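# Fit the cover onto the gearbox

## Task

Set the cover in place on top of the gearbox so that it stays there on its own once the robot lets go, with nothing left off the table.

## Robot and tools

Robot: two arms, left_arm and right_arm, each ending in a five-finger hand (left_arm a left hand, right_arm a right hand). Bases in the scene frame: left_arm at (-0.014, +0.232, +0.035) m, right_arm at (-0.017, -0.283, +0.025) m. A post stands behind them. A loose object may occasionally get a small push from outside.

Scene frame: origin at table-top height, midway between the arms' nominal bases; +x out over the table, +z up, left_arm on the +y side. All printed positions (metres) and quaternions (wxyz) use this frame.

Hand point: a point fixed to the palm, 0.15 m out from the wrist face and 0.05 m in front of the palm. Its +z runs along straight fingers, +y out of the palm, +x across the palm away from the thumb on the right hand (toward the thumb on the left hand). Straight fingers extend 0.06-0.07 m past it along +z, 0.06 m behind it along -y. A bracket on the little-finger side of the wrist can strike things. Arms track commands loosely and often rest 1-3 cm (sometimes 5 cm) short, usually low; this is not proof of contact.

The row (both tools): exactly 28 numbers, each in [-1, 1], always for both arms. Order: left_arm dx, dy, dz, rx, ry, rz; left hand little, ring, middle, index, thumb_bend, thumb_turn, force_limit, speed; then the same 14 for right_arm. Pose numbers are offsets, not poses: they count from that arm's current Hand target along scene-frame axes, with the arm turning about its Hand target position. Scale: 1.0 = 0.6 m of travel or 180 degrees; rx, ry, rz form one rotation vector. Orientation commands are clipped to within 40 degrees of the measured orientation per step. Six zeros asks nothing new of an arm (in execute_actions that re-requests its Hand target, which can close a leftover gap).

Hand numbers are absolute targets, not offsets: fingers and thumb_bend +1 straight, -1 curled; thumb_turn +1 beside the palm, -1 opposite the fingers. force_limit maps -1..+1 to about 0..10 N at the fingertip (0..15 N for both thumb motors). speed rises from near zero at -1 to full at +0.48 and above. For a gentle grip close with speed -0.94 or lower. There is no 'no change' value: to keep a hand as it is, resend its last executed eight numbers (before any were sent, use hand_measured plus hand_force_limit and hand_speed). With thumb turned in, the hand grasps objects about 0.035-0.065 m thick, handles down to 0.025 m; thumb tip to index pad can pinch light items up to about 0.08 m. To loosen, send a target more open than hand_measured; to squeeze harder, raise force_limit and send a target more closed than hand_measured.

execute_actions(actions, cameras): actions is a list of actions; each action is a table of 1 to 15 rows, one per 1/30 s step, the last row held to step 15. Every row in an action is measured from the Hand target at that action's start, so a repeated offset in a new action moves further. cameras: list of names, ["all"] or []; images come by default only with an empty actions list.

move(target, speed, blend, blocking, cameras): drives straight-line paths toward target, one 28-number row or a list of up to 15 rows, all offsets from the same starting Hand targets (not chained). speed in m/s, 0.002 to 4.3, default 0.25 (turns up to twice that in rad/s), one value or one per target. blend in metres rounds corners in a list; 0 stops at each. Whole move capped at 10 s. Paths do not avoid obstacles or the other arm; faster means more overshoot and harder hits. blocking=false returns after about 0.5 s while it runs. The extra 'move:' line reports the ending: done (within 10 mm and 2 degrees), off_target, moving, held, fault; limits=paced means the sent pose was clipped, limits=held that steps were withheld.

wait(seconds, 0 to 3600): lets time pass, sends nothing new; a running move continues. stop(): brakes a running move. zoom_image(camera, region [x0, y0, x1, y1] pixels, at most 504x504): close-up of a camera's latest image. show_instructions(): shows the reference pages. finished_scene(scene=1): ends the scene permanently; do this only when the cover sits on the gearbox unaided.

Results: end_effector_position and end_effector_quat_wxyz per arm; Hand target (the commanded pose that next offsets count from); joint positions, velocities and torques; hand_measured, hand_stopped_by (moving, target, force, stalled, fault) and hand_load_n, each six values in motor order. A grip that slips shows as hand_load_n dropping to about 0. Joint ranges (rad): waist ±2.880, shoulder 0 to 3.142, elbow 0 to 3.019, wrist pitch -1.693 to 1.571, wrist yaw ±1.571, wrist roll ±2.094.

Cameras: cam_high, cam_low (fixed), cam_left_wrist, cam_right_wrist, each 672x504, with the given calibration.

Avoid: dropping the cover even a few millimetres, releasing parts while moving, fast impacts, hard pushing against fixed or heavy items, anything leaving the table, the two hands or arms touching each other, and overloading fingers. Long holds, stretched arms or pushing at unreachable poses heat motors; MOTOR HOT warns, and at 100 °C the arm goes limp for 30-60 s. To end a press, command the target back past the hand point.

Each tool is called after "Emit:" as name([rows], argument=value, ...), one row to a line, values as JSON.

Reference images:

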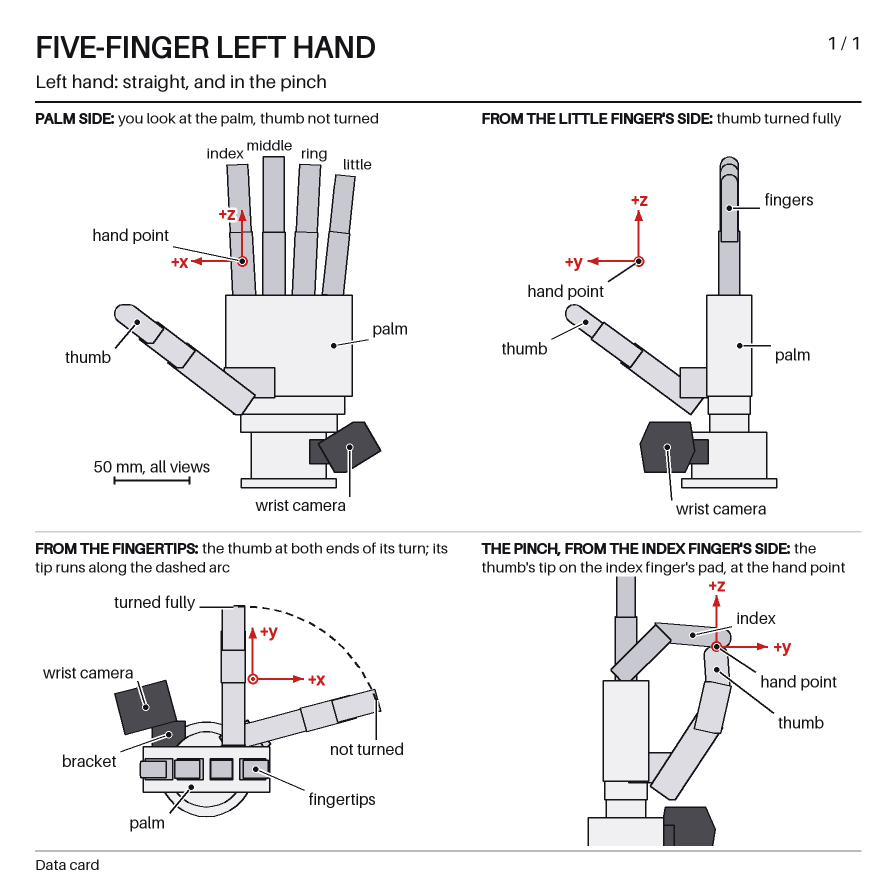

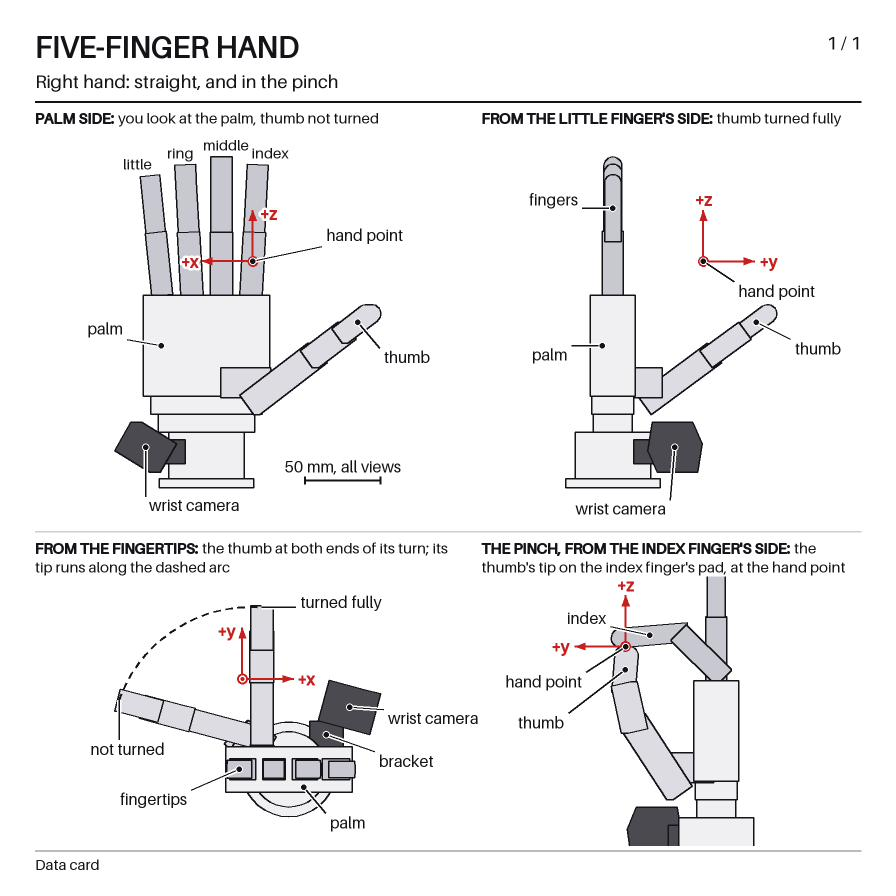

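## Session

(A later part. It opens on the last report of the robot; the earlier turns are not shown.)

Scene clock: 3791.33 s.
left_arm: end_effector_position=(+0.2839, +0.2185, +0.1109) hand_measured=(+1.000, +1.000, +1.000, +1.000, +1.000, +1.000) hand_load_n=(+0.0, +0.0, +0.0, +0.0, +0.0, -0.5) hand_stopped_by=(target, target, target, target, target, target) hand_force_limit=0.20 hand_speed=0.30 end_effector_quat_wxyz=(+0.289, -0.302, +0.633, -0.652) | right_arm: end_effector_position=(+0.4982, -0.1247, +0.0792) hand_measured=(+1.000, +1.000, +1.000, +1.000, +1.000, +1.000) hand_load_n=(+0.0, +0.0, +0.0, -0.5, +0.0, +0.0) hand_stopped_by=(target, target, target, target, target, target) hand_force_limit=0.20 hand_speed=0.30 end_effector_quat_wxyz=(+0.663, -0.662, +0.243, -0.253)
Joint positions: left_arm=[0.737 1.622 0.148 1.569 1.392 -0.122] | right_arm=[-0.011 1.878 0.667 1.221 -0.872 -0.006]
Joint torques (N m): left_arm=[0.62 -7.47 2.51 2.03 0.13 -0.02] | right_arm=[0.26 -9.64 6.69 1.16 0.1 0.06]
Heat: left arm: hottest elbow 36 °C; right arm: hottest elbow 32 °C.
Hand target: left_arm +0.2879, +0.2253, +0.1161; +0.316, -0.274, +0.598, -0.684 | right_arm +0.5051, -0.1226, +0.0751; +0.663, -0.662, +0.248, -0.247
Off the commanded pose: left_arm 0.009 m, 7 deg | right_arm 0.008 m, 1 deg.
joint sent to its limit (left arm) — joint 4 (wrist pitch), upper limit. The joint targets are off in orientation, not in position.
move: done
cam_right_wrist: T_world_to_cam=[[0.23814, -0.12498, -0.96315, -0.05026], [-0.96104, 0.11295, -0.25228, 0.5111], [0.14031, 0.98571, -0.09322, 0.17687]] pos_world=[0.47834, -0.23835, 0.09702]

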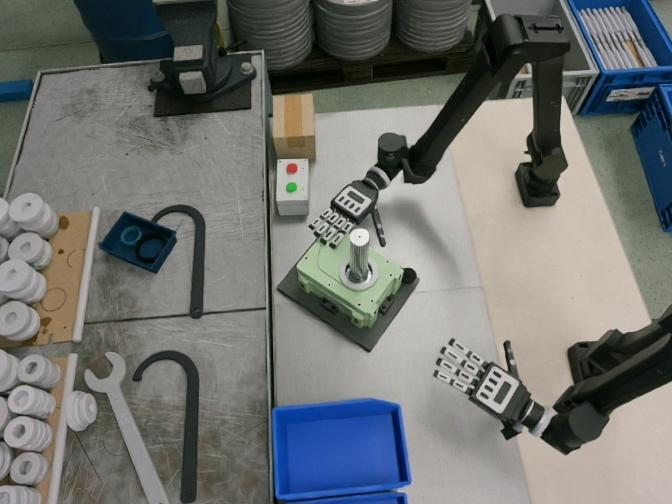

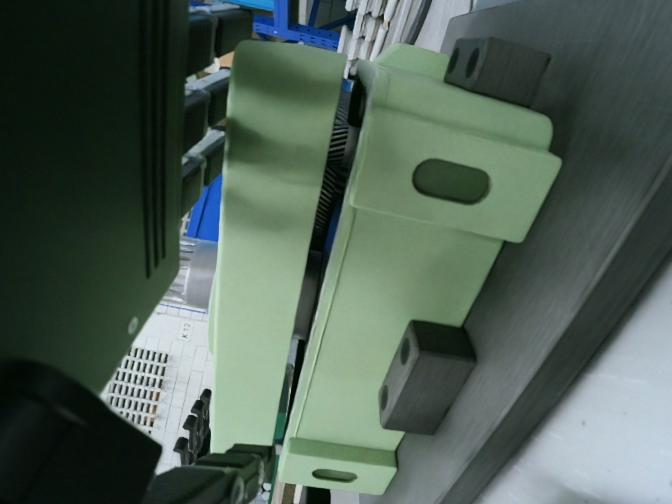

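Emit:
move([
  [0,0,0,0,0,0,1,1,1,1,1,1,0.2,0.3,0,0,0.22,0,0,0,1,1,1,1,1,1,0.2,0.3],
  [0,0,0,0,0,0,1,1,1,1,1,1,0.2,0.3,-0.008,-0.009,0.22,-0.208,0.184,0,1,1,1,1,1,1,0.2,0.3],
], speed=0.15, cameras=["cam_high", "cam_right_wrist"])

Scene clock: 3815.17 s.
left_arm: end_effector_position=(+0.2839, +0.2185, +0.1109) hand_measured=(+1.000, +1.000, +1.000, +1.000, +1.000, +1.000) hand_load_n=(+0.0, +0.0, +0.0, +0.0, +0.0, +0.0) hand_stopped_by=(target, target, target, target, target, target) hand_force_limit=0.20 hand_speed=0.30 end_effector_quat_wxyz=(+0.289, -0.302, +0.633, -0.652) | right_arm: end_effector_position=(+0.4879, -0.1338, +0.1972) hand_measured=(+1.000, +1.000, +1.000, +1.000, +1.000, +1.000) hand_load_n=(+0.0, +0.0, +0.0, +0.0, -0.5, +0.0) hand_stopped_by=(target, target, target, target, target, target) hand_force_limit=0.20 hand_speed=0.30 end_effector_quat_wxyz=(-0.320, +0.877, -0.342, +0.111)
Joint positions: left_arm=[0.737 1.622 0.148 1.569 1.392 -0.122] | right_arm=[0.15 1.528 1.293 -0.781 -0.435 -0.56]
Joint torques (N m): left_arm=[0.56 -7.53 2.51 1.99 0.13 -0.02] | right_arm=[0.73 -10.4 13.75 0.42 -0.12 -0.1]
Heat: left arm: hottest elbow 36 °C; right arm: hottest elbow 32 °C.
Hand target: left_arm +0.2879, +0.2253, +0.1161; +0.316, -0.274, +0.598, -0.684 | right_arm +0.5001, -0.1280, +0.2070; -0.322, +0.879, -0.332, +0.117
Off the commanded pose: left_arm 0.009 m, 7 deg | right_arm 0.017 m, 1 deg.
joint sent to its limit (left arm) — joint 4 (wrist pitch), upper limit. The joint targets are off in orientation, not in position.
move: off_target (right_arm)
cam_right_wrist: T_world_to_cam=[[-0.30331, -0.68287, -0.6646, 0.19531], [-0.94687, 0.13768, 0.29067, 0.42127], [-0.10699, 0.71745, -0.68835, 0.40036]] pos_world=[0.50096, -0.21187, 0.28294]

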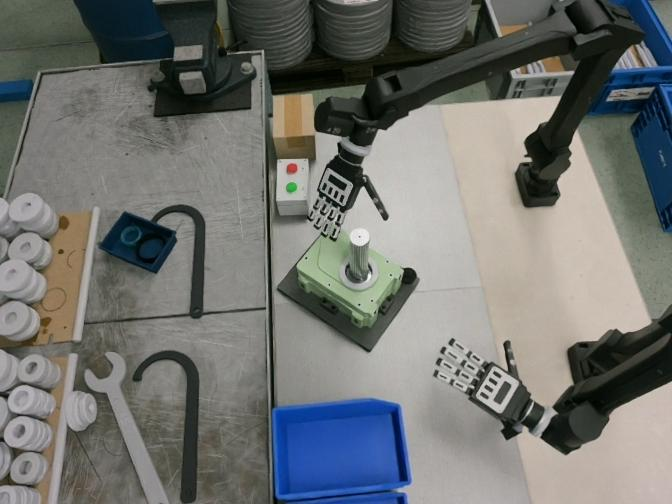

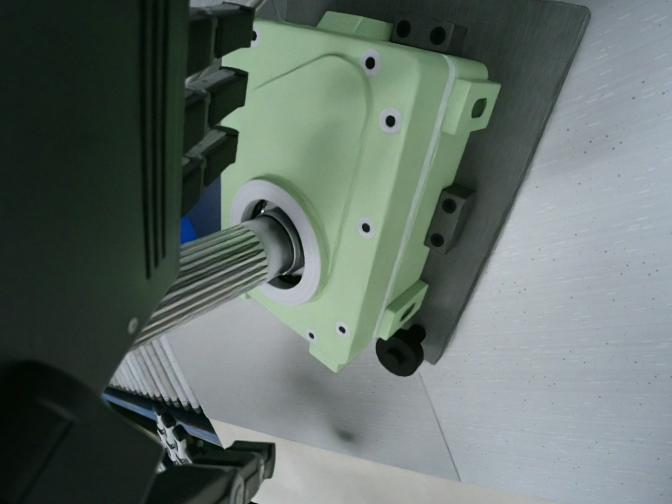

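Emit:
zoom_image(camera="cam_right_wrist", region=[220, 160, 340, 320])

Emit:
zoom_image(camera="cam_right_wrist", region=[340, 30, 500, 200])

Emit:
zoom_image(camera="cam_right_wrist", region=[300, 250, 450, 390])

Scaled by 3.150 from the camera's image (finer frame: 960x720).

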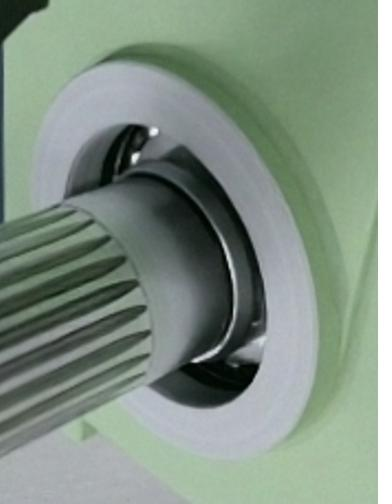

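Scaled by 2.965 from the camera's image (finer frame: 960x720).

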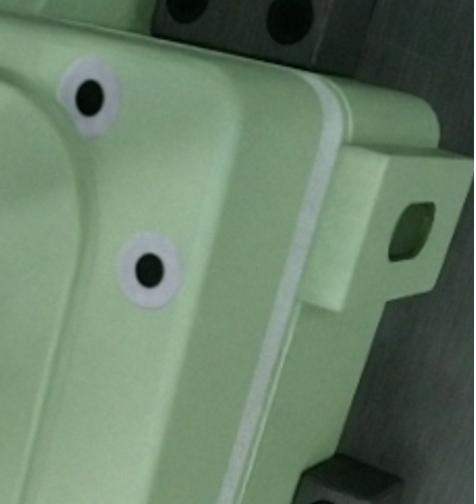

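Scaled by 3.360 from the camera's image (finer frame: 960x720).

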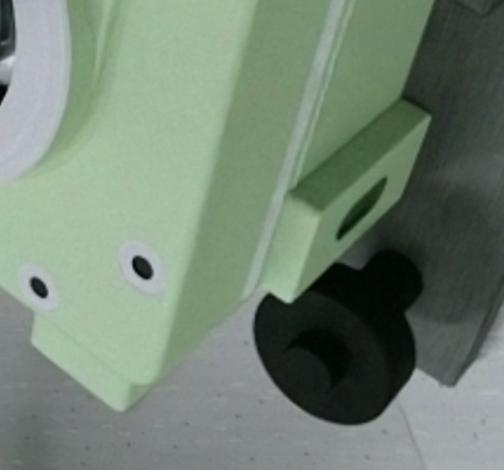

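Emit:
zoom_image(camera="cam_right_wrist", region=[170, 160, 340, 330])

Emit:
zoom_image(camera="cam_right_wrist", region=[225, 170, 335, 245])

Emit:
zoom_image(camera="cam_right_wrist", region=[225, 235, 335, 315])

Scaled by 2.965 from the camera's image (finer frame: 960x720).

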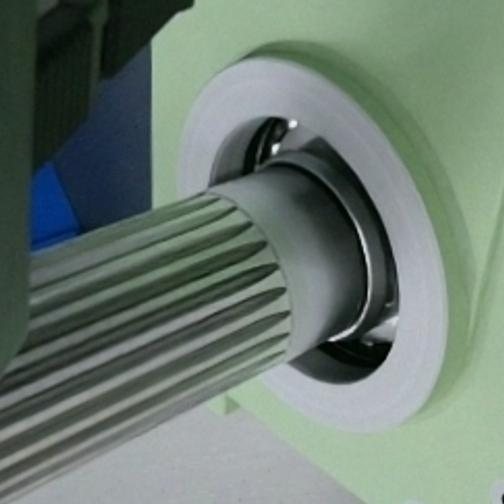

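Scaled by 4.582 from the camera's image (finer frame: 960x720).

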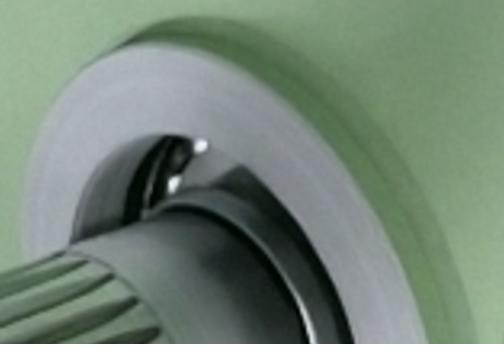

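Scaled by 4.582 from the camera's image (finer frame: 960x720).

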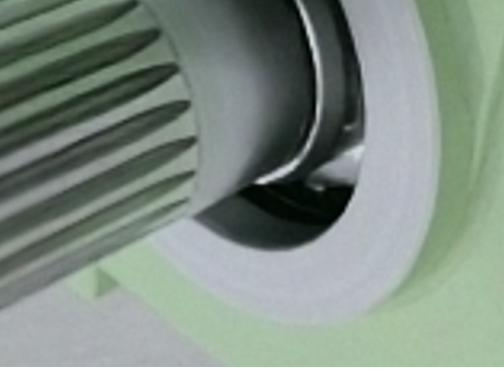

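Emit:
move([
  [0,0,0.07,0,0,0.414,1,1,1,1,1,1,0.2,0.3,0,0,0,0,0,0,1,1,1,1,1,1,0.2,0.3],
  [0.095,-0.4055,0.0565,0,0,0.414,1,1,1,1,1,1,0.2,0.3,0,0,0,0,0,0,1,1,1,1,1,1,0.2,0.3],
], speed=0.2, cameras=["cam_high", "cam_left_wrist"])

Scene clock: 3991.27 s.
left_arm: end_effector_position=(+0.2869, +0.2293, +0.1222) hand_measured=(+1.000, +1.000, +1.000, +1.000, +1.000, +1.000) hand_load_n=(+0.0, +0.0, +0.0, +0.0, +0.0, +0.0) hand_stopped_by=(target, target, target, target, target, target) hand_force_limit=0.20 hand_speed=0.30 end_effector_quat_wxyz=(+0.389, -0.384, +0.577, -0.607) | right_arm: end_effector_position=(+0.4879, -0.1338, +0.1972) hand_measured=(+1.000, +1.000, +1.000, +1.000, +1.000, +1.000) hand_load_n=(+0.0, +0.0, +0.0, +0.0, +0.0, -0.5) hand_stopped_by=(target, target, target, target, target, target) hand_force_limit=0.20 hand_speed=0.30 end_effector_quat_wxyz=(-0.320, +0.877, -0.342, +0.111)
Joint positions: left_arm=[0.725 1.499 0.017 1.569 1.084 -0.093] | right_arm=[0.15 1.528 1.293 -0.781 -0.435 -0.56]
Joint torques (N m): left_arm=[-0.03 -3.78 2.5 1.43 0.17 0.04] | right_arm=[1.26 -10.23 13.93 0.36 -0.14 -0.06]
Heat: left arm: hottest elbow 35 °C; right arm: hottest elbow 41 °C.
Hand target: left_arm +0.2891, +0.2320, +0.1217; +0.389, -0.384, +0.577, -0.607 (not the last commanded pose) | right_arm +0.5001, -0.1280, +0.2070; -0.322, +0.879, -0.332, +0.117
Off the commanded pose: left_arm 0.256 m, 58 deg | right_arm 0.017 m, 1 deg.
move: held (left_arm; a check stopped the path); path passed 0 of 2 targets; limits=held
pose unreachable (left arm): on one or more control steps of this call, first in action 0 (counted from 0), this arm could not follow its commanded pose, so it was not sent that pose on those steps. It may still have moved: this result reports where it is.
cause: moving toward the commanded pose would bring two parts of the arm too close to each other (joints 2 (shoulder) and 3 (elbow) lie between them).
cam_left_wrist: T_world_to_cam=[[-0.18851, -0.19648, 0.96222, -0.02797], [-0.77369, -0.57374, -0.26873, 0.38963], [0.60486, -0.79512, -0.04386, 0.12649]] pos_world=[0.21968, 0.31863, 0.13717]

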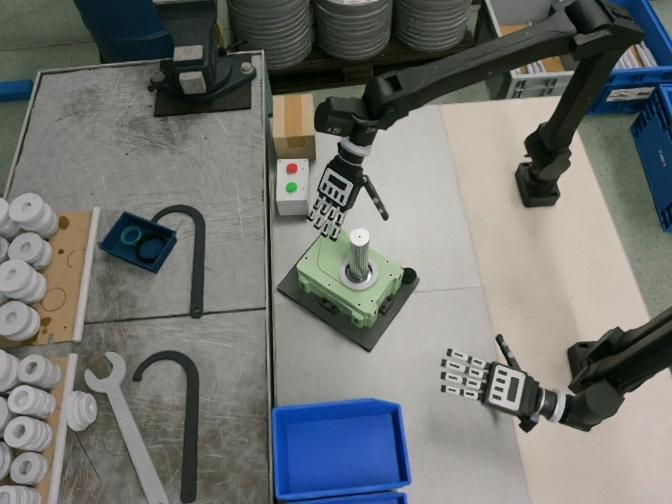

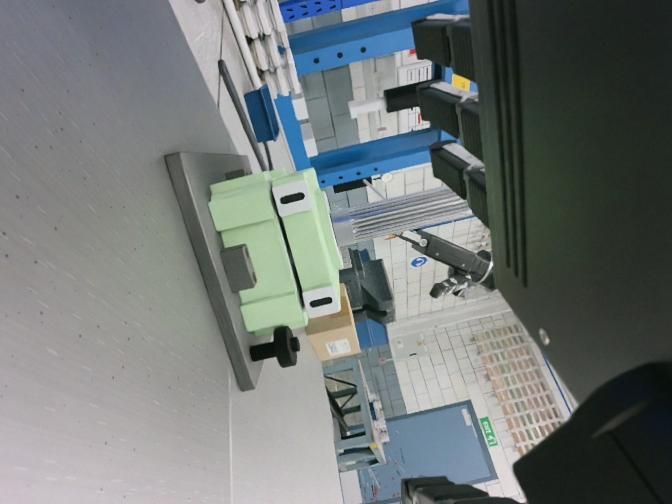

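Emit:
move([
  [0.0932,-0.4167,0.047,0,0,0,1,1,1,1,1,1,0.2,0.3,0,0,0,0,0,0,1,1,1,1,1,1,0.2,0.3],
  [0.0932,-0.4167,0.047,0,0,0.322,1,1,1,1,1,1,0.2,0.3,0,0,0,0,0,0,1,1,1,1,1,1,0.2,0.3],
], speed=0.2, cameras=["cam_high", "cam_left_wrist"])

Scene clock: 3997.20 s.
left_arm: end_effector_position=(+0.2900, +0.2283, +0.1226) hand_measured=(+1.000, +1.000, +1.000, +1.000, +1.000, +1.000) hand_load_n=(+0.0, +0.0, +0.0, +0.0, +0.0, +0.0) hand_stopped_by=(target, target, target, target, target, target) hand_force_limit=0.20 hand_speed=0.30 end_effector_quat_wxyz=(+0.393, -0.387, +0.574, -0.606) | right_arm: end_effector_position=(+0.4879, -0.1338, +0.1972) hand_measured=(+1.000, +1.000, +1.000, +1.000, +1.000, +1.000) hand_load_n=(+0.0, +0.0, +0.0, +0.0, +0.0, -0.5) hand_stopped_by=(target, target, target, target, target, target) hand_force_limit=0.20 hand_speed=0.30 end_effector_quat_wxyz=(-0.320, +0.877, -0.342, +0.111)
Joint positions: left_arm=[0.706 1.499 0.017 1.569 1.054 -0.093] | right_arm=[0.15 1.528 1.293 -0.781 -0.435 -0.56]
Joint torques (N m): left_arm=[0.62 -4.54 1.92 1.51 0.18 0.03] | right_arm=[1.38 -10.17 13.75 0.44 -0.09 -0.08]
Heat: left arm: hottest elbow 35 °C; right arm: hottest elbow 41 °C.
Hand target: left_arm +0.2897, +0.2316, +0.1226; +0.395, -0.389, +0.572, -0.604 (not the last commanded pose) | right_arm +0.5001, -0.1280, +0.2070; -0.322, +0.879, -0.332, +0.117
Off the commanded pose: left_arm 0.254 m, 57 deg | right_arm 0.017 m, 1 deg.
move: held (left_arm; a check stopped the path); path passed 0 of 2 targets; limits=held
pose unreachable (left arm): on one or more control steps of this call, first in action 0 (counted from 0), this arm could not follow its commanded pose, so it was not sent that pose on those steps. It may still have moved: this result reports where it is.
cause: moving toward the commanded pose would bring two parts of the arm too close to each other (joints 2 (shoulder) and 3 (elbow) lie between them).
cam_left_wrist: T_world_to_cam=[[-0.18769, -0.19626, 0.96242, -0.0283], [-0.76726, -0.58246, -0.26841, 0.39157], [0.61325, -0.78881, -0.04126, 0.11958]] pos_world=[0.22179, 0.31684, 0.13728]

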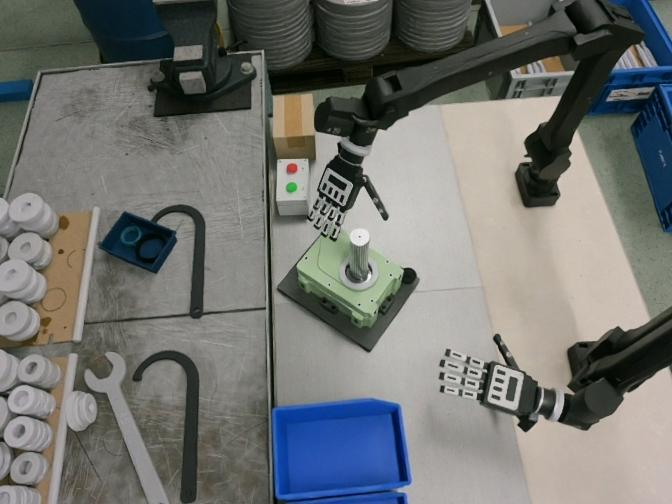

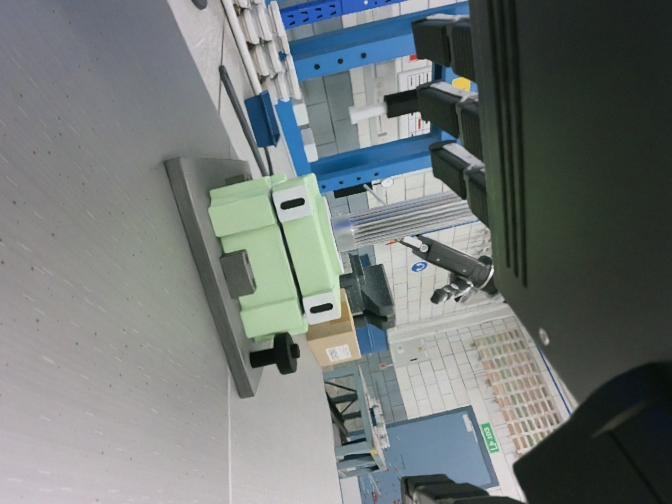

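Emit:
wait(seconds=0.1, cameras=["cam_high", "cam_low"])

Emit:
zoom_image(camera="cam_low", region=[335, 180, 385, 260])

Emit:
zoom_image(camera="cam_low", region=[338, 230, 374, 256])

Emit:
zoom_image(camera="cam_high", region=[335, 250, 385, 295])

Scene clock: 4008.97 s.
left_arm: end_effector_position=(+0.2900, +0.2283, +0.1226) hand_measured=(+1.000, +1.000, +1.000, +1.000, +1.000, +1.000) hand_load_n=(+0.0, +0.0, +0.0, +0.0, +0.0, +0.0) hand_stopped_by=(target, target, target, target, target, target) hand_force_limit=0.20 hand_speed=0.30 end_effector_quat_wxyz=(+0.393, -0.387, +0.574, -0.606) | right_arm: end_effector_position=(+0.4879, -0.1338, +0.1972) hand_measured=(+1.000, +1.000, +1.000, +1.000, +1.000, +1.000) hand_load_n=(+0.0, +0.0, +0.0, -0.5, +0.0, +0.0) hand_stopped_by=(target, target, target, target, target, target) hand_force_limit=0.20 hand_speed=0.30 end_effector_quat_wxyz=(-0.320, +0.877, -0.342, +0.111)
Joint positions: left_arm=[0.706 1.499 0.017 1.569 1.054 -0.093] | right_arm=[0.15 1.528 1.293 -0.781 -0.435 -0.56]
Joint torques (N m): left_arm=[0.5 -4.54 1.89 1.51 0.18 0.04] | right_arm=[0.79 -10.23 13.83 0.43 -0.12 -0.04]
Heat: left arm: hottest elbow 35 °C; right arm: hottest elbow 41 °C.
Hand target: left_arm +0.2897, +0.2316, +0.1226; +0.395, -0.389, +0.572, -0.604 (not the last commanded pose) | right_arm +0.5001, -0.1280, +0.2070; -0.322, +0.879, -0.332, +0.117
Off the commanded pose: left_arm 0.254 m, 57 deg | right_arm 0.017 m, 1 deg.
wait: 0.10 s; at rest from the start

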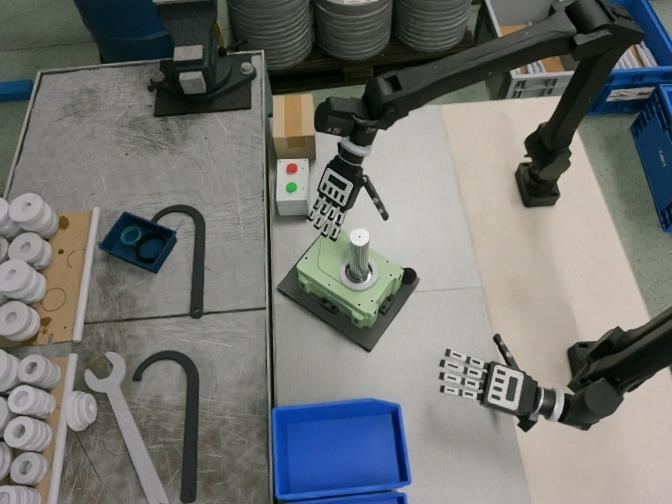

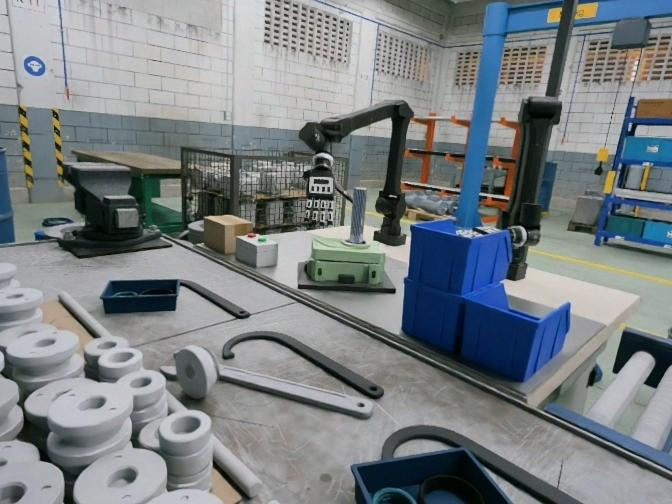

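Scaled by 6.300 from the camera's image (finer frame: 960x720).

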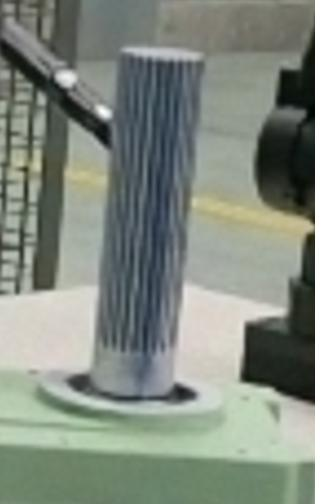

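Scaled by 14.000 from the camera's image (finer frame: 960x720).

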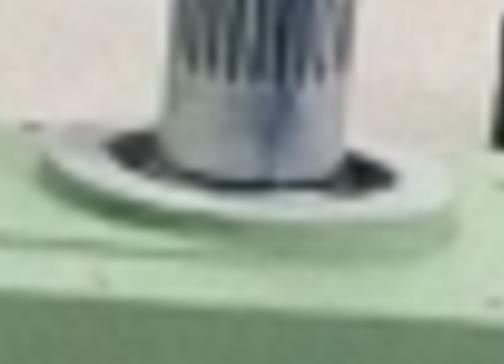

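Scaled by 10.080 from the camera's image (finer frame: 960x720).

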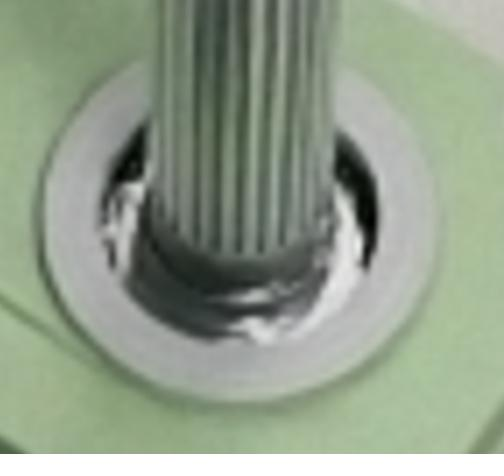

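Emit:
move([
  [0.2,0.0,0,0,0,-0.0972,1,1,1,1,1,1,0.2,0.3,0,0,0,0,0,0,1,1,1,1,1,1,0.2,0.3],
  [0.3872,-0.1693,-0.04,0,0,-0.0972,1,1,1,1,1,1,0.2,0.3,0,0,0,0,0,0,1,1,1,1,1,1,0.2,0.3],
], speed=0.2, blend=0.03, cameras=["cam_high", "cam_left_wrist"])

Scene clock: 4040.03 s.
left_arm: end_effector_position=(+0.5127, +0.1307, +0.0977) hand_measured=(+1.000, +1.000, +1.000, +1.000, +1.000, +1.000) hand_load_n=(+0.0, +0.0, +0.0, +0.0, +0.0, -0.5) hand_stopped_by=(target, target, target, target, target, target) hand_force_limit=0.20 hand_speed=0.30 end_effector_quat_wxyz=(+0.295, -0.302, +0.624, -0.658) | right_arm: end_effector_position=(+0.4879, -0.1338, +0.1972) hand_measured=(+1.000, +1.000, +1.000, +1.000, +1.000, +1.000) hand_load_n=(+0.0, +0.0, +0.0, +0.0, +0.0, +0.0) hand_stopped_by=(target, target, target, target, target, target) hand_force_limit=0.20 hand_speed=0.30 end_effector_quat_wxyz=(-0.320, +0.877, -0.342, +0.111)
Joint positions: left_arm=[0.18 1.878 0.64 1.295 0.824 -0.072] | right_arm=[0.15 1.528 1.293 -0.781 -0.435 -0.56]
Joint torques (N m): left_arm=[-0.73 -13.27 5.44 1.21 -0.12 0.12] | right_arm=[0.73 -9.93 13.78 0.51 -0.12 -0.09]
Heat: left arm: hottest elbow 35 °C; right arm: hottest elbow 41 °C.
Hand target: left_arm +0.5219, +0.1299, +0.0985; +0.299, -0.298, +0.625, -0.657 | right_arm +0.5001, -0.1280, +0.2070; -0.322, +0.879, -0.332, +0.117
Off the commanded pose: left_arm 0.009 m, 1 deg | right_arm 0.017 m, 1 deg.
move: done
cam_left_wrist: T_world_to_cam=[[-0.2273, -0.12662, 0.96556, 0.02921], [-0.90629, -0.3353, -0.25731, 0.53689], [0.35633, -0.93356, -0.03854, 0.05544]] pos_world=[0.47346, 0.23547, 0.11209]

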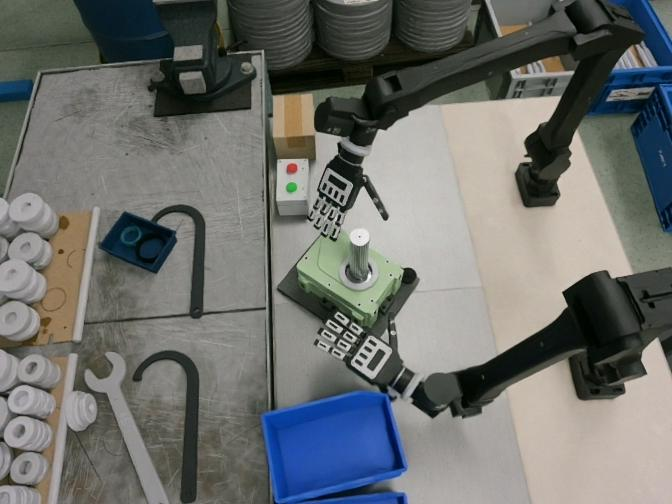

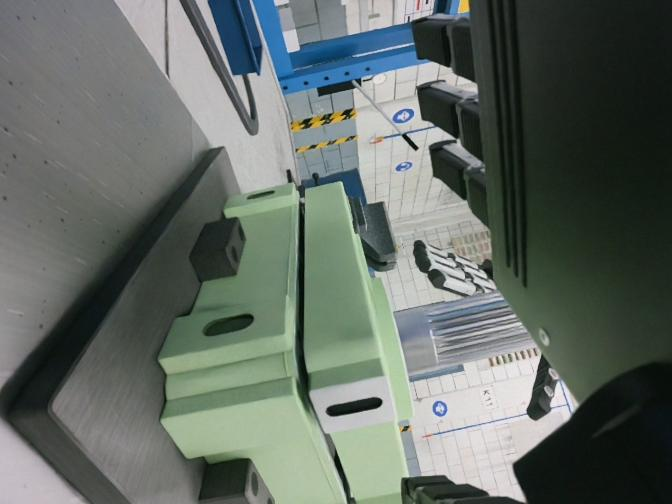

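Emit:
zoom_image(camera="cam_left_wrist", region=[240, 160, 400, 340])

Emit:
zoom_image(camera="cam_left_wrist", region=[250, 320, 420, 504])

Emit:
zoom_image(camera="cam_high", region=[220, 300, 480, 504])

Scaled by 2.800 from the camera's image (finer frame: 960x720).

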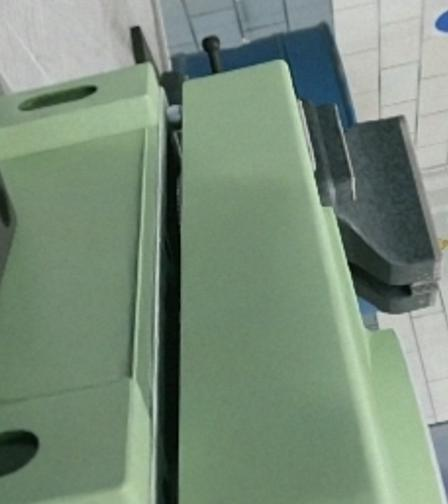

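Scaled by 2.739 from the camera's image (finer frame: 960x720).

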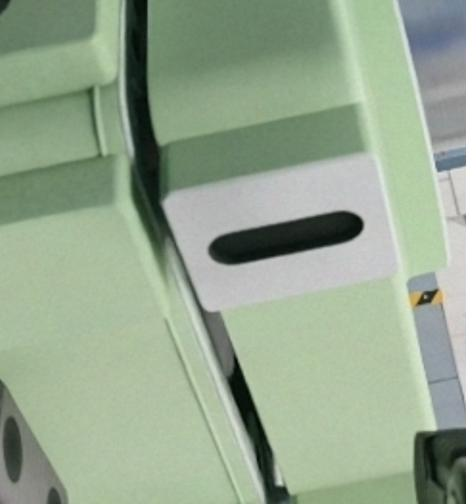

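Scaled by 1.938 from the camera's image (finer frame: 960x720).

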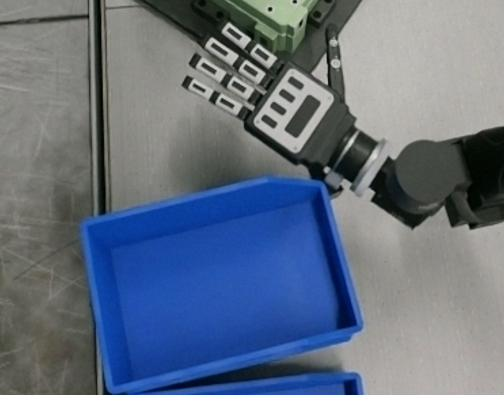

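Emit:
zoom_image(camera="cam_left_wrist", region=[285, 180, 325, 240])

Emit:
zoom_image(camera="cam_left_wrist", region=[310, 420, 360, 504])

Emit:
zoom_image(camera="cam_left_wrist", region=[285, 230, 325, 400])

Scaled by 8.400 from the camera's image (finer frame: 960x720).

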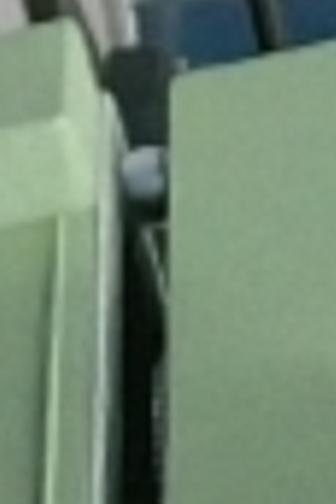

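Scaled by 6.000 from the camera's image (finer frame: 960x720).

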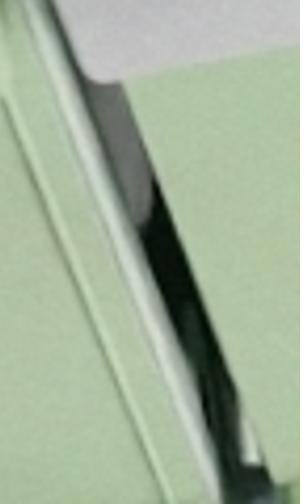

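Scaled by 2.965 from the camera's image (finer frame: 960x720).

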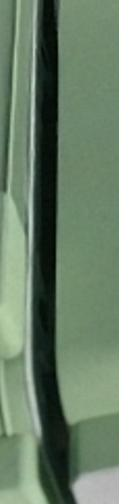

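Emit:
zoom_image(camera="cam_high", region=[290, 210, 430, 330])

Scaled by 3.600 from the camera's image (finer frame: 960x720).

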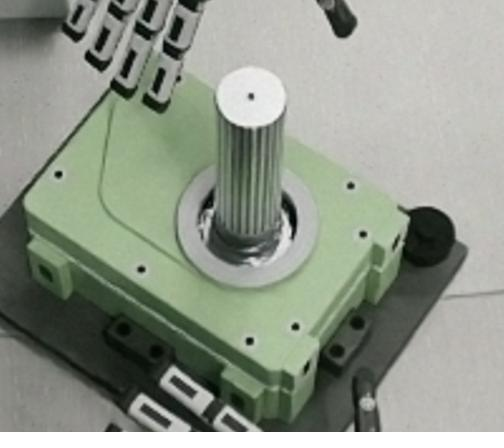

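Emit:
move([
  [0,-0.05,0,0,0,0,1,1,1,1,1,1,0.2,0.3,0,0,0,0,0,0,1,1,1,1,1,1,0.2,0.3],
  [0,-0.05,0.1525,0,0,0,1,1,1,1,1,1,0.2,0.3,-0.0472,-0.0537,0,0.208,-0.184,0,1,1,1,1,1,1,0.2,0.3],
  [0,-0.05,0.1525,0,0,0,-1,-1,-1,-1,1,1,0.2,0.3,-0.0472,-0.0537,-0.22,0.208,-0.184,0,1,1,1,1,1,1,0.2,0.3],
], speed=0.15, cameras=["cam_high", "cam_right_wrist"])

Scene clock: 4100.70 s.
left_arm: end_effector_position=(+0.5088, +0.1005, +0.1709) hand_measured=(-1.000, -1.000, -1.000, -1.000, +1.000, +1.000) hand_load_n=(+0.0, +0.0, +0.0, +0.0, +0.0, +0.0) hand_stopped_by=(target, target, target, target, target, target) hand_force_limit=0.20 hand_speed=0.30 end_effector_quat_wxyz=(+0.284, -0.313, +0.628, -0.653) | right_arm: end_effector_position=(+0.4719, -0.1558, +0.0767) hand_measured=(+1.000, +1.000, +1.000, +1.000, +1.000, +1.000) hand_load_n=(+0.0, +0.0, -0.5, +0.0, +0.0, +0.0) hand_stopped_by=(target, target, target, target, target, target) hand_force_limit=0.20 hand_speed=0.30 end_effector_quat_wxyz=(+0.662, -0.665, +0.244, -0.245)
Joint positions: left_arm=[0.105 1.615 0.642 0.993 0.751 -0.065] | right_arm=[-0.095 1.851 0.605 1.239 -0.966 -0.008]
Joint torques (N m): left_arm=[-0.62 -13.68 7.98 1.22 -0.08 0.1] | right_arm=[-0.56 -9.52 4.29 2.4 -0.11 0.12]
Heat: left arm: hottest elbow 36 °C; right arm: hottest elbow 41 °C.
Hand target: left_arm +0.5219, +0.0998, +0.1900; +0.299, -0.297, +0.625, -0.657 | right_arm +0.4719, -0.1603, +0.0749; +0.663, -0.662, +0.248, -0.247
Off the commanded pose: left_arm 0.023 m, 2 deg | right_arm 0.005 m, 1 deg.
move: off_target (left_arm); target 3's new numbers were sent with left_arm's hand 0.024 m and 3 deg from that target
cam_right_wrist: T_world_to_cam=[[0.2249, -0.12324, -0.96656, -0.04354], [-0.96579, 0.10321, -0.23788, 0.48825], [0.12907, 0.98699, -0.09582, 0.21661]] pos_world=[0.45338, -0.26955, 0.09482]

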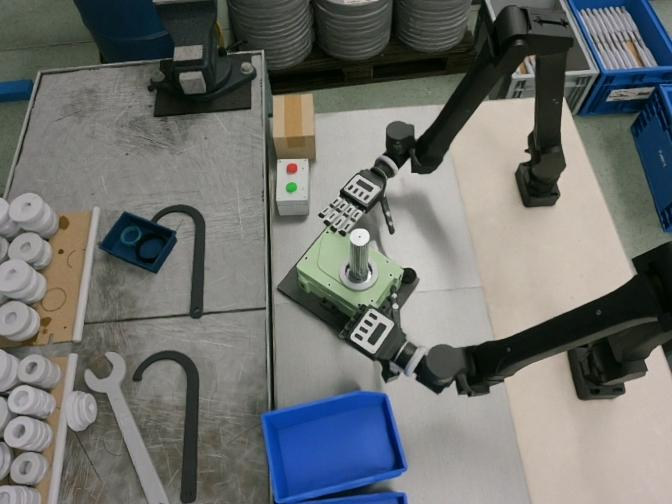

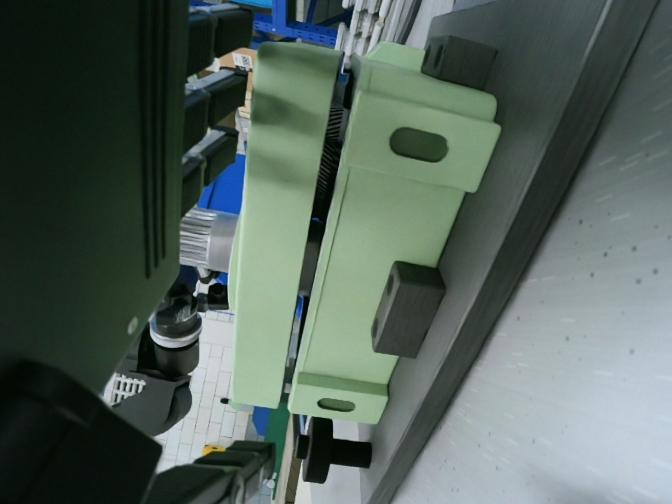

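Emit:
zoom_image(camera="cam_right_wrist", region=[260, 340, 320, 420])

Emit:
zoom_image(camera="cam_right_wrist", region=[310, 40, 370, 120])

Emit:
zoom_image(camera="cam_right_wrist", region=[220, 20, 390, 190])

Scaled by 6.300 from the camera's image (finer frame: 960x720).

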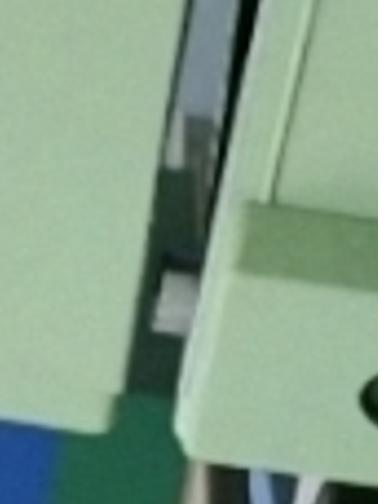

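Scaled by 6.300 from the camera's image (finer frame: 960x720).

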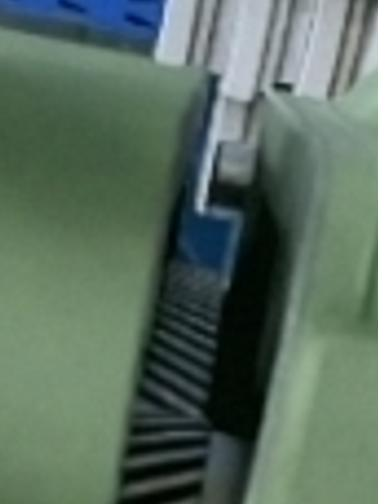

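Scaled by 2.965 from the camera's image (finer frame: 960x720).

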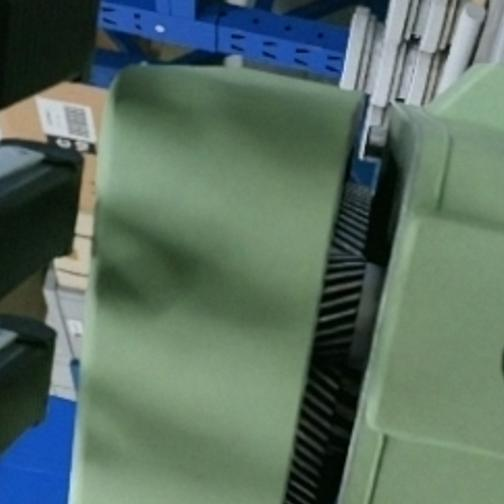

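Emit:
move([
  [-0.1118,-0.051,0,0,0,0,-1,-1,-1,-1,1,1,0.2,0.3,0,0,0.1667,0,0,0,1,1,1,1,1,1,0.2,0.3],
  [-0.1283,-0.1702,0,0,0,0,-1,-1,-1,-1,1,1,0.2,0.3,0,0,0.1667,0,0,0,-1,-1,-1,-1,1,1,0.2,0.3],
  [-0.1283,-0.1702,0,0,0,0,-1,-1,-1,-1,1,1,0.2,0.3,0.0932,0.13,0.1667,0,0,0,-1,-1,-1,-1,1,1,0.2,0.3],
], speed=0.12, cameras=["cam_high"])

Emit:
zoom_image(camera="cam_high", region=[280, 190, 440, 350])

Scene clock: 4143.23 s.
left_arm: end_effector_position=(+0.4438, +0.0020, +0.1805) hand_measured=(-1.000, -1.000, -1.000, -1.000, +1.000, +1.000) hand_load_n=(+0.5, +0.0, +0.0, +0.0, +0.0, +0.0) hand_stopped_by=(target, target, target, target, target, target) hand_force_limit=0.20 hand_speed=0.30 end_effector_quat_wxyz=(+0.291, -0.309, +0.628, -0.652) | right_arm: end_effector_position=(+0.5169, -0.0865, +0.1722) hand_measured=(-1.000, -1.000, -1.000, -1.000, +1.000, +1.000) hand_load_n=(+0.0, +0.0, +0.0, +0.0, +0.0, -0.5) hand_stopped_by=(target, target, target, target, target, target) hand_force_limit=0.20 hand_speed=0.30 end_effector_quat_wxyz=(+0.662, -0.662, +0.250, -0.248)
Joint positions: left_arm=[-0.183 1.462 0.491 0.993 0.457 -0.047] | right_arm=[0.078 1.636 0.75 0.884 -0.78 0.002]
Joint torques (N m): left_arm=[-0.97 -10.7 6.04 2.28 -0.1 0.11] | right_arm=[1.08 -9 10.25 1.24 0.11 -0.01]
Heat: left arm: hottest elbow 39 °C; right arm: hottest elbow 36 °C.
Hand target: left_arm +0.4451, -0.0021, +0.1900; +0.299, -0.298, +0.625, -0.657 | right_arm +0.5278, -0.0823, +0.1750; +0.663, -0.662, +0.248, -0.247
Off the commanded pose: left_arm 0.011 m, 2 deg | right_arm 0.012 m, 0 deg.
move: off_target (left_arm, right_arm); target 2's new numbers were sent with right_arm's hand 0.013 m and 1 deg from that target

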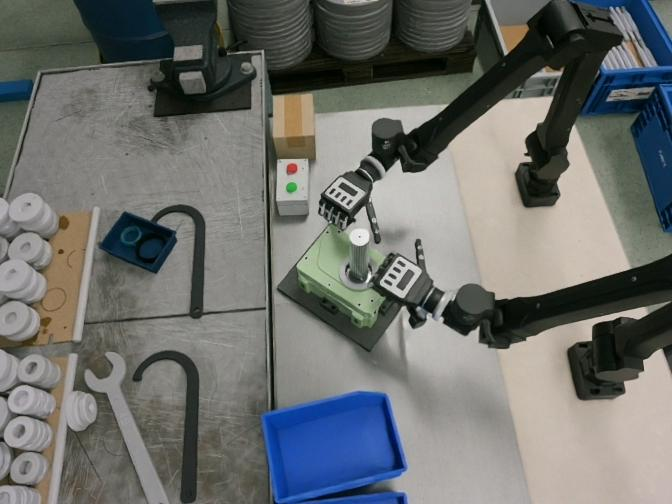

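Scaled by 3.150 from the camera's image (finer frame: 960x720).

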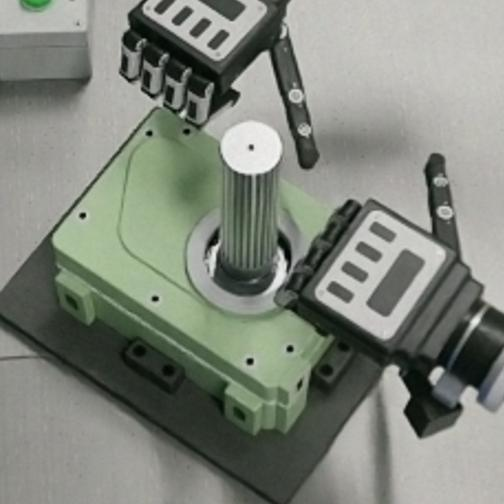

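Emit:
move([
  [-0.0125,0.011,-0.09,0,0,0,-1,-1,-1,-1,1,1,0.2,0.3,0,0,-0.07,0,0,0,-1,-1,-1,-1,1,1,0.2,0.3],
  [-0.0125,0.011,-0.17,0,0,0,-1,-1,-1,-1,1,1,0.2,0.3,0,0,-0.17,0,0,0,-1,-1,-1,-1,1,1,0.2,0.3],
], speed=0.06, cameras=["cam_high","cam_low"])

Emit:
zoom_image(camera="cam_high", region=[292, 245, 342, 295])

Emit:
zoom_image(camera="cam_high", region=[345, 285, 395, 335])

Emit:
zoom_image(camera="cam_low", region=[300, 230, 400, 300])

Scene clock: 4151.87 s.
left_arm: end_effector_position=(+0.4383, +0.0022, +0.1044) hand_measured=(-1.000, -1.000, -1.000, -1.000, +1.000, +1.000) hand_load_n=(-2.5, +0.0, +0.0, +0.0, +0.0, +0.0) hand_stopped_by=(target, target, target, target, target, target) hand_force_limit=0.20 hand_speed=0.30 end_effector_quat_wxyz=(+0.307, -0.286, +0.617, -0.665) | right_arm: end_effector_position=(+0.5288, -0.0841, +0.1192) hand_measured=(-1.000, -1.000, -1.000, -1.000, +1.000, +1.000) hand_load_n=(+0.0, -3.0, -6.5, -7.5, +0.0, +0.0) hand_stopped_by=(target, target, target, target, target, target) hand_force_limit=0.20 hand_speed=0.30 end_effector_quat_wxyz=(+0.679, -0.646, +0.221, -0.272)
Joint positions: left_arm=[-0.183 1.808 0.447 1.443 0.466 -0.039] | right_arm=[0.078 1.849 0.75 1.197 -0.788 0.018]
Joint torques (N m): left_arm=[0.09 -8.7 3.06 1.77 0.09 0.04] | right_arm=[0.32 -5.83 5.79 0.62 0.35 -0.14]
Heat: left arm: hottest elbow 39 °C; right arm: hottest elbow 36 °C.
Hand target: left_arm +0.4376, +0.0044, +0.0881; +0.299, -0.297, +0.625, -0.657 | right_arm +0.5278, -0.0823, +0.0730; +0.663, -0.662, +0.248, -0.247
Off the commanded pose: left_arm 0.016 m, 2 deg | right_arm 0.046 m, 5 deg.
move: off_target (left_arm, right_arm)

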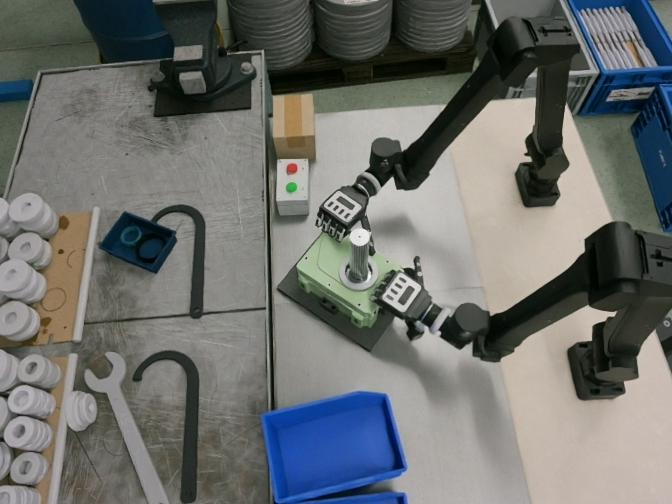

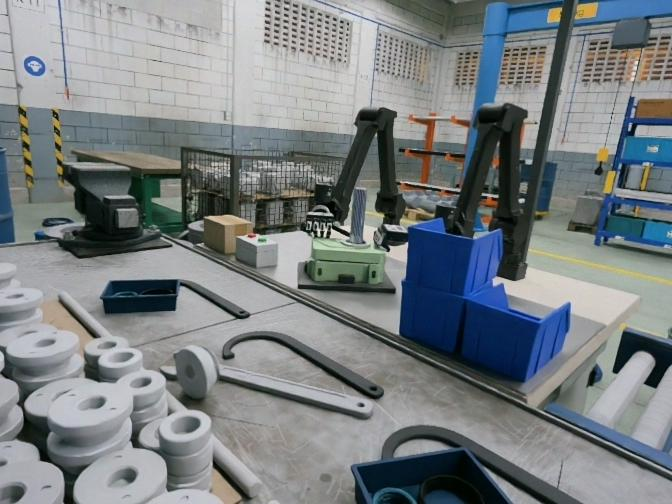

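Scaled by 10.080 from the camera's image (finer frame: 960x720).

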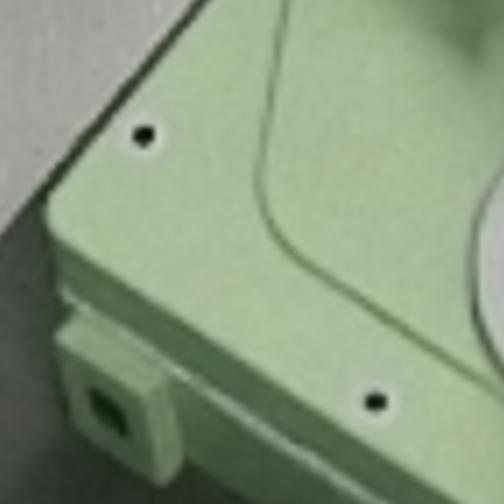

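Scaled by 10.080 from the camera's image (finer frame: 960x720).

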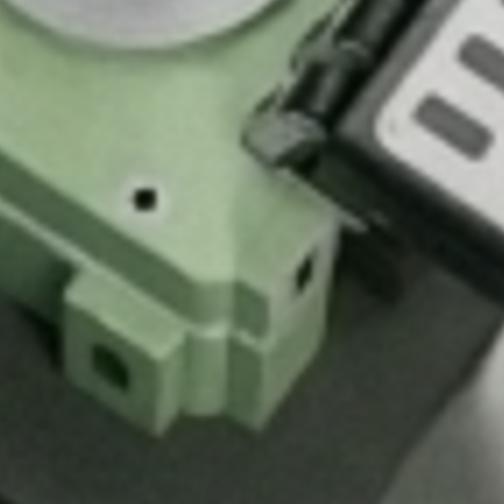

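Scaled by 5.040 from the camera's image (finer frame: 960x720).

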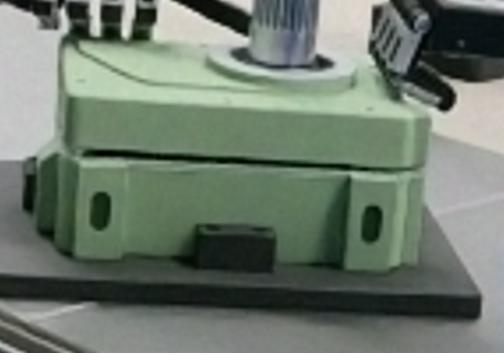

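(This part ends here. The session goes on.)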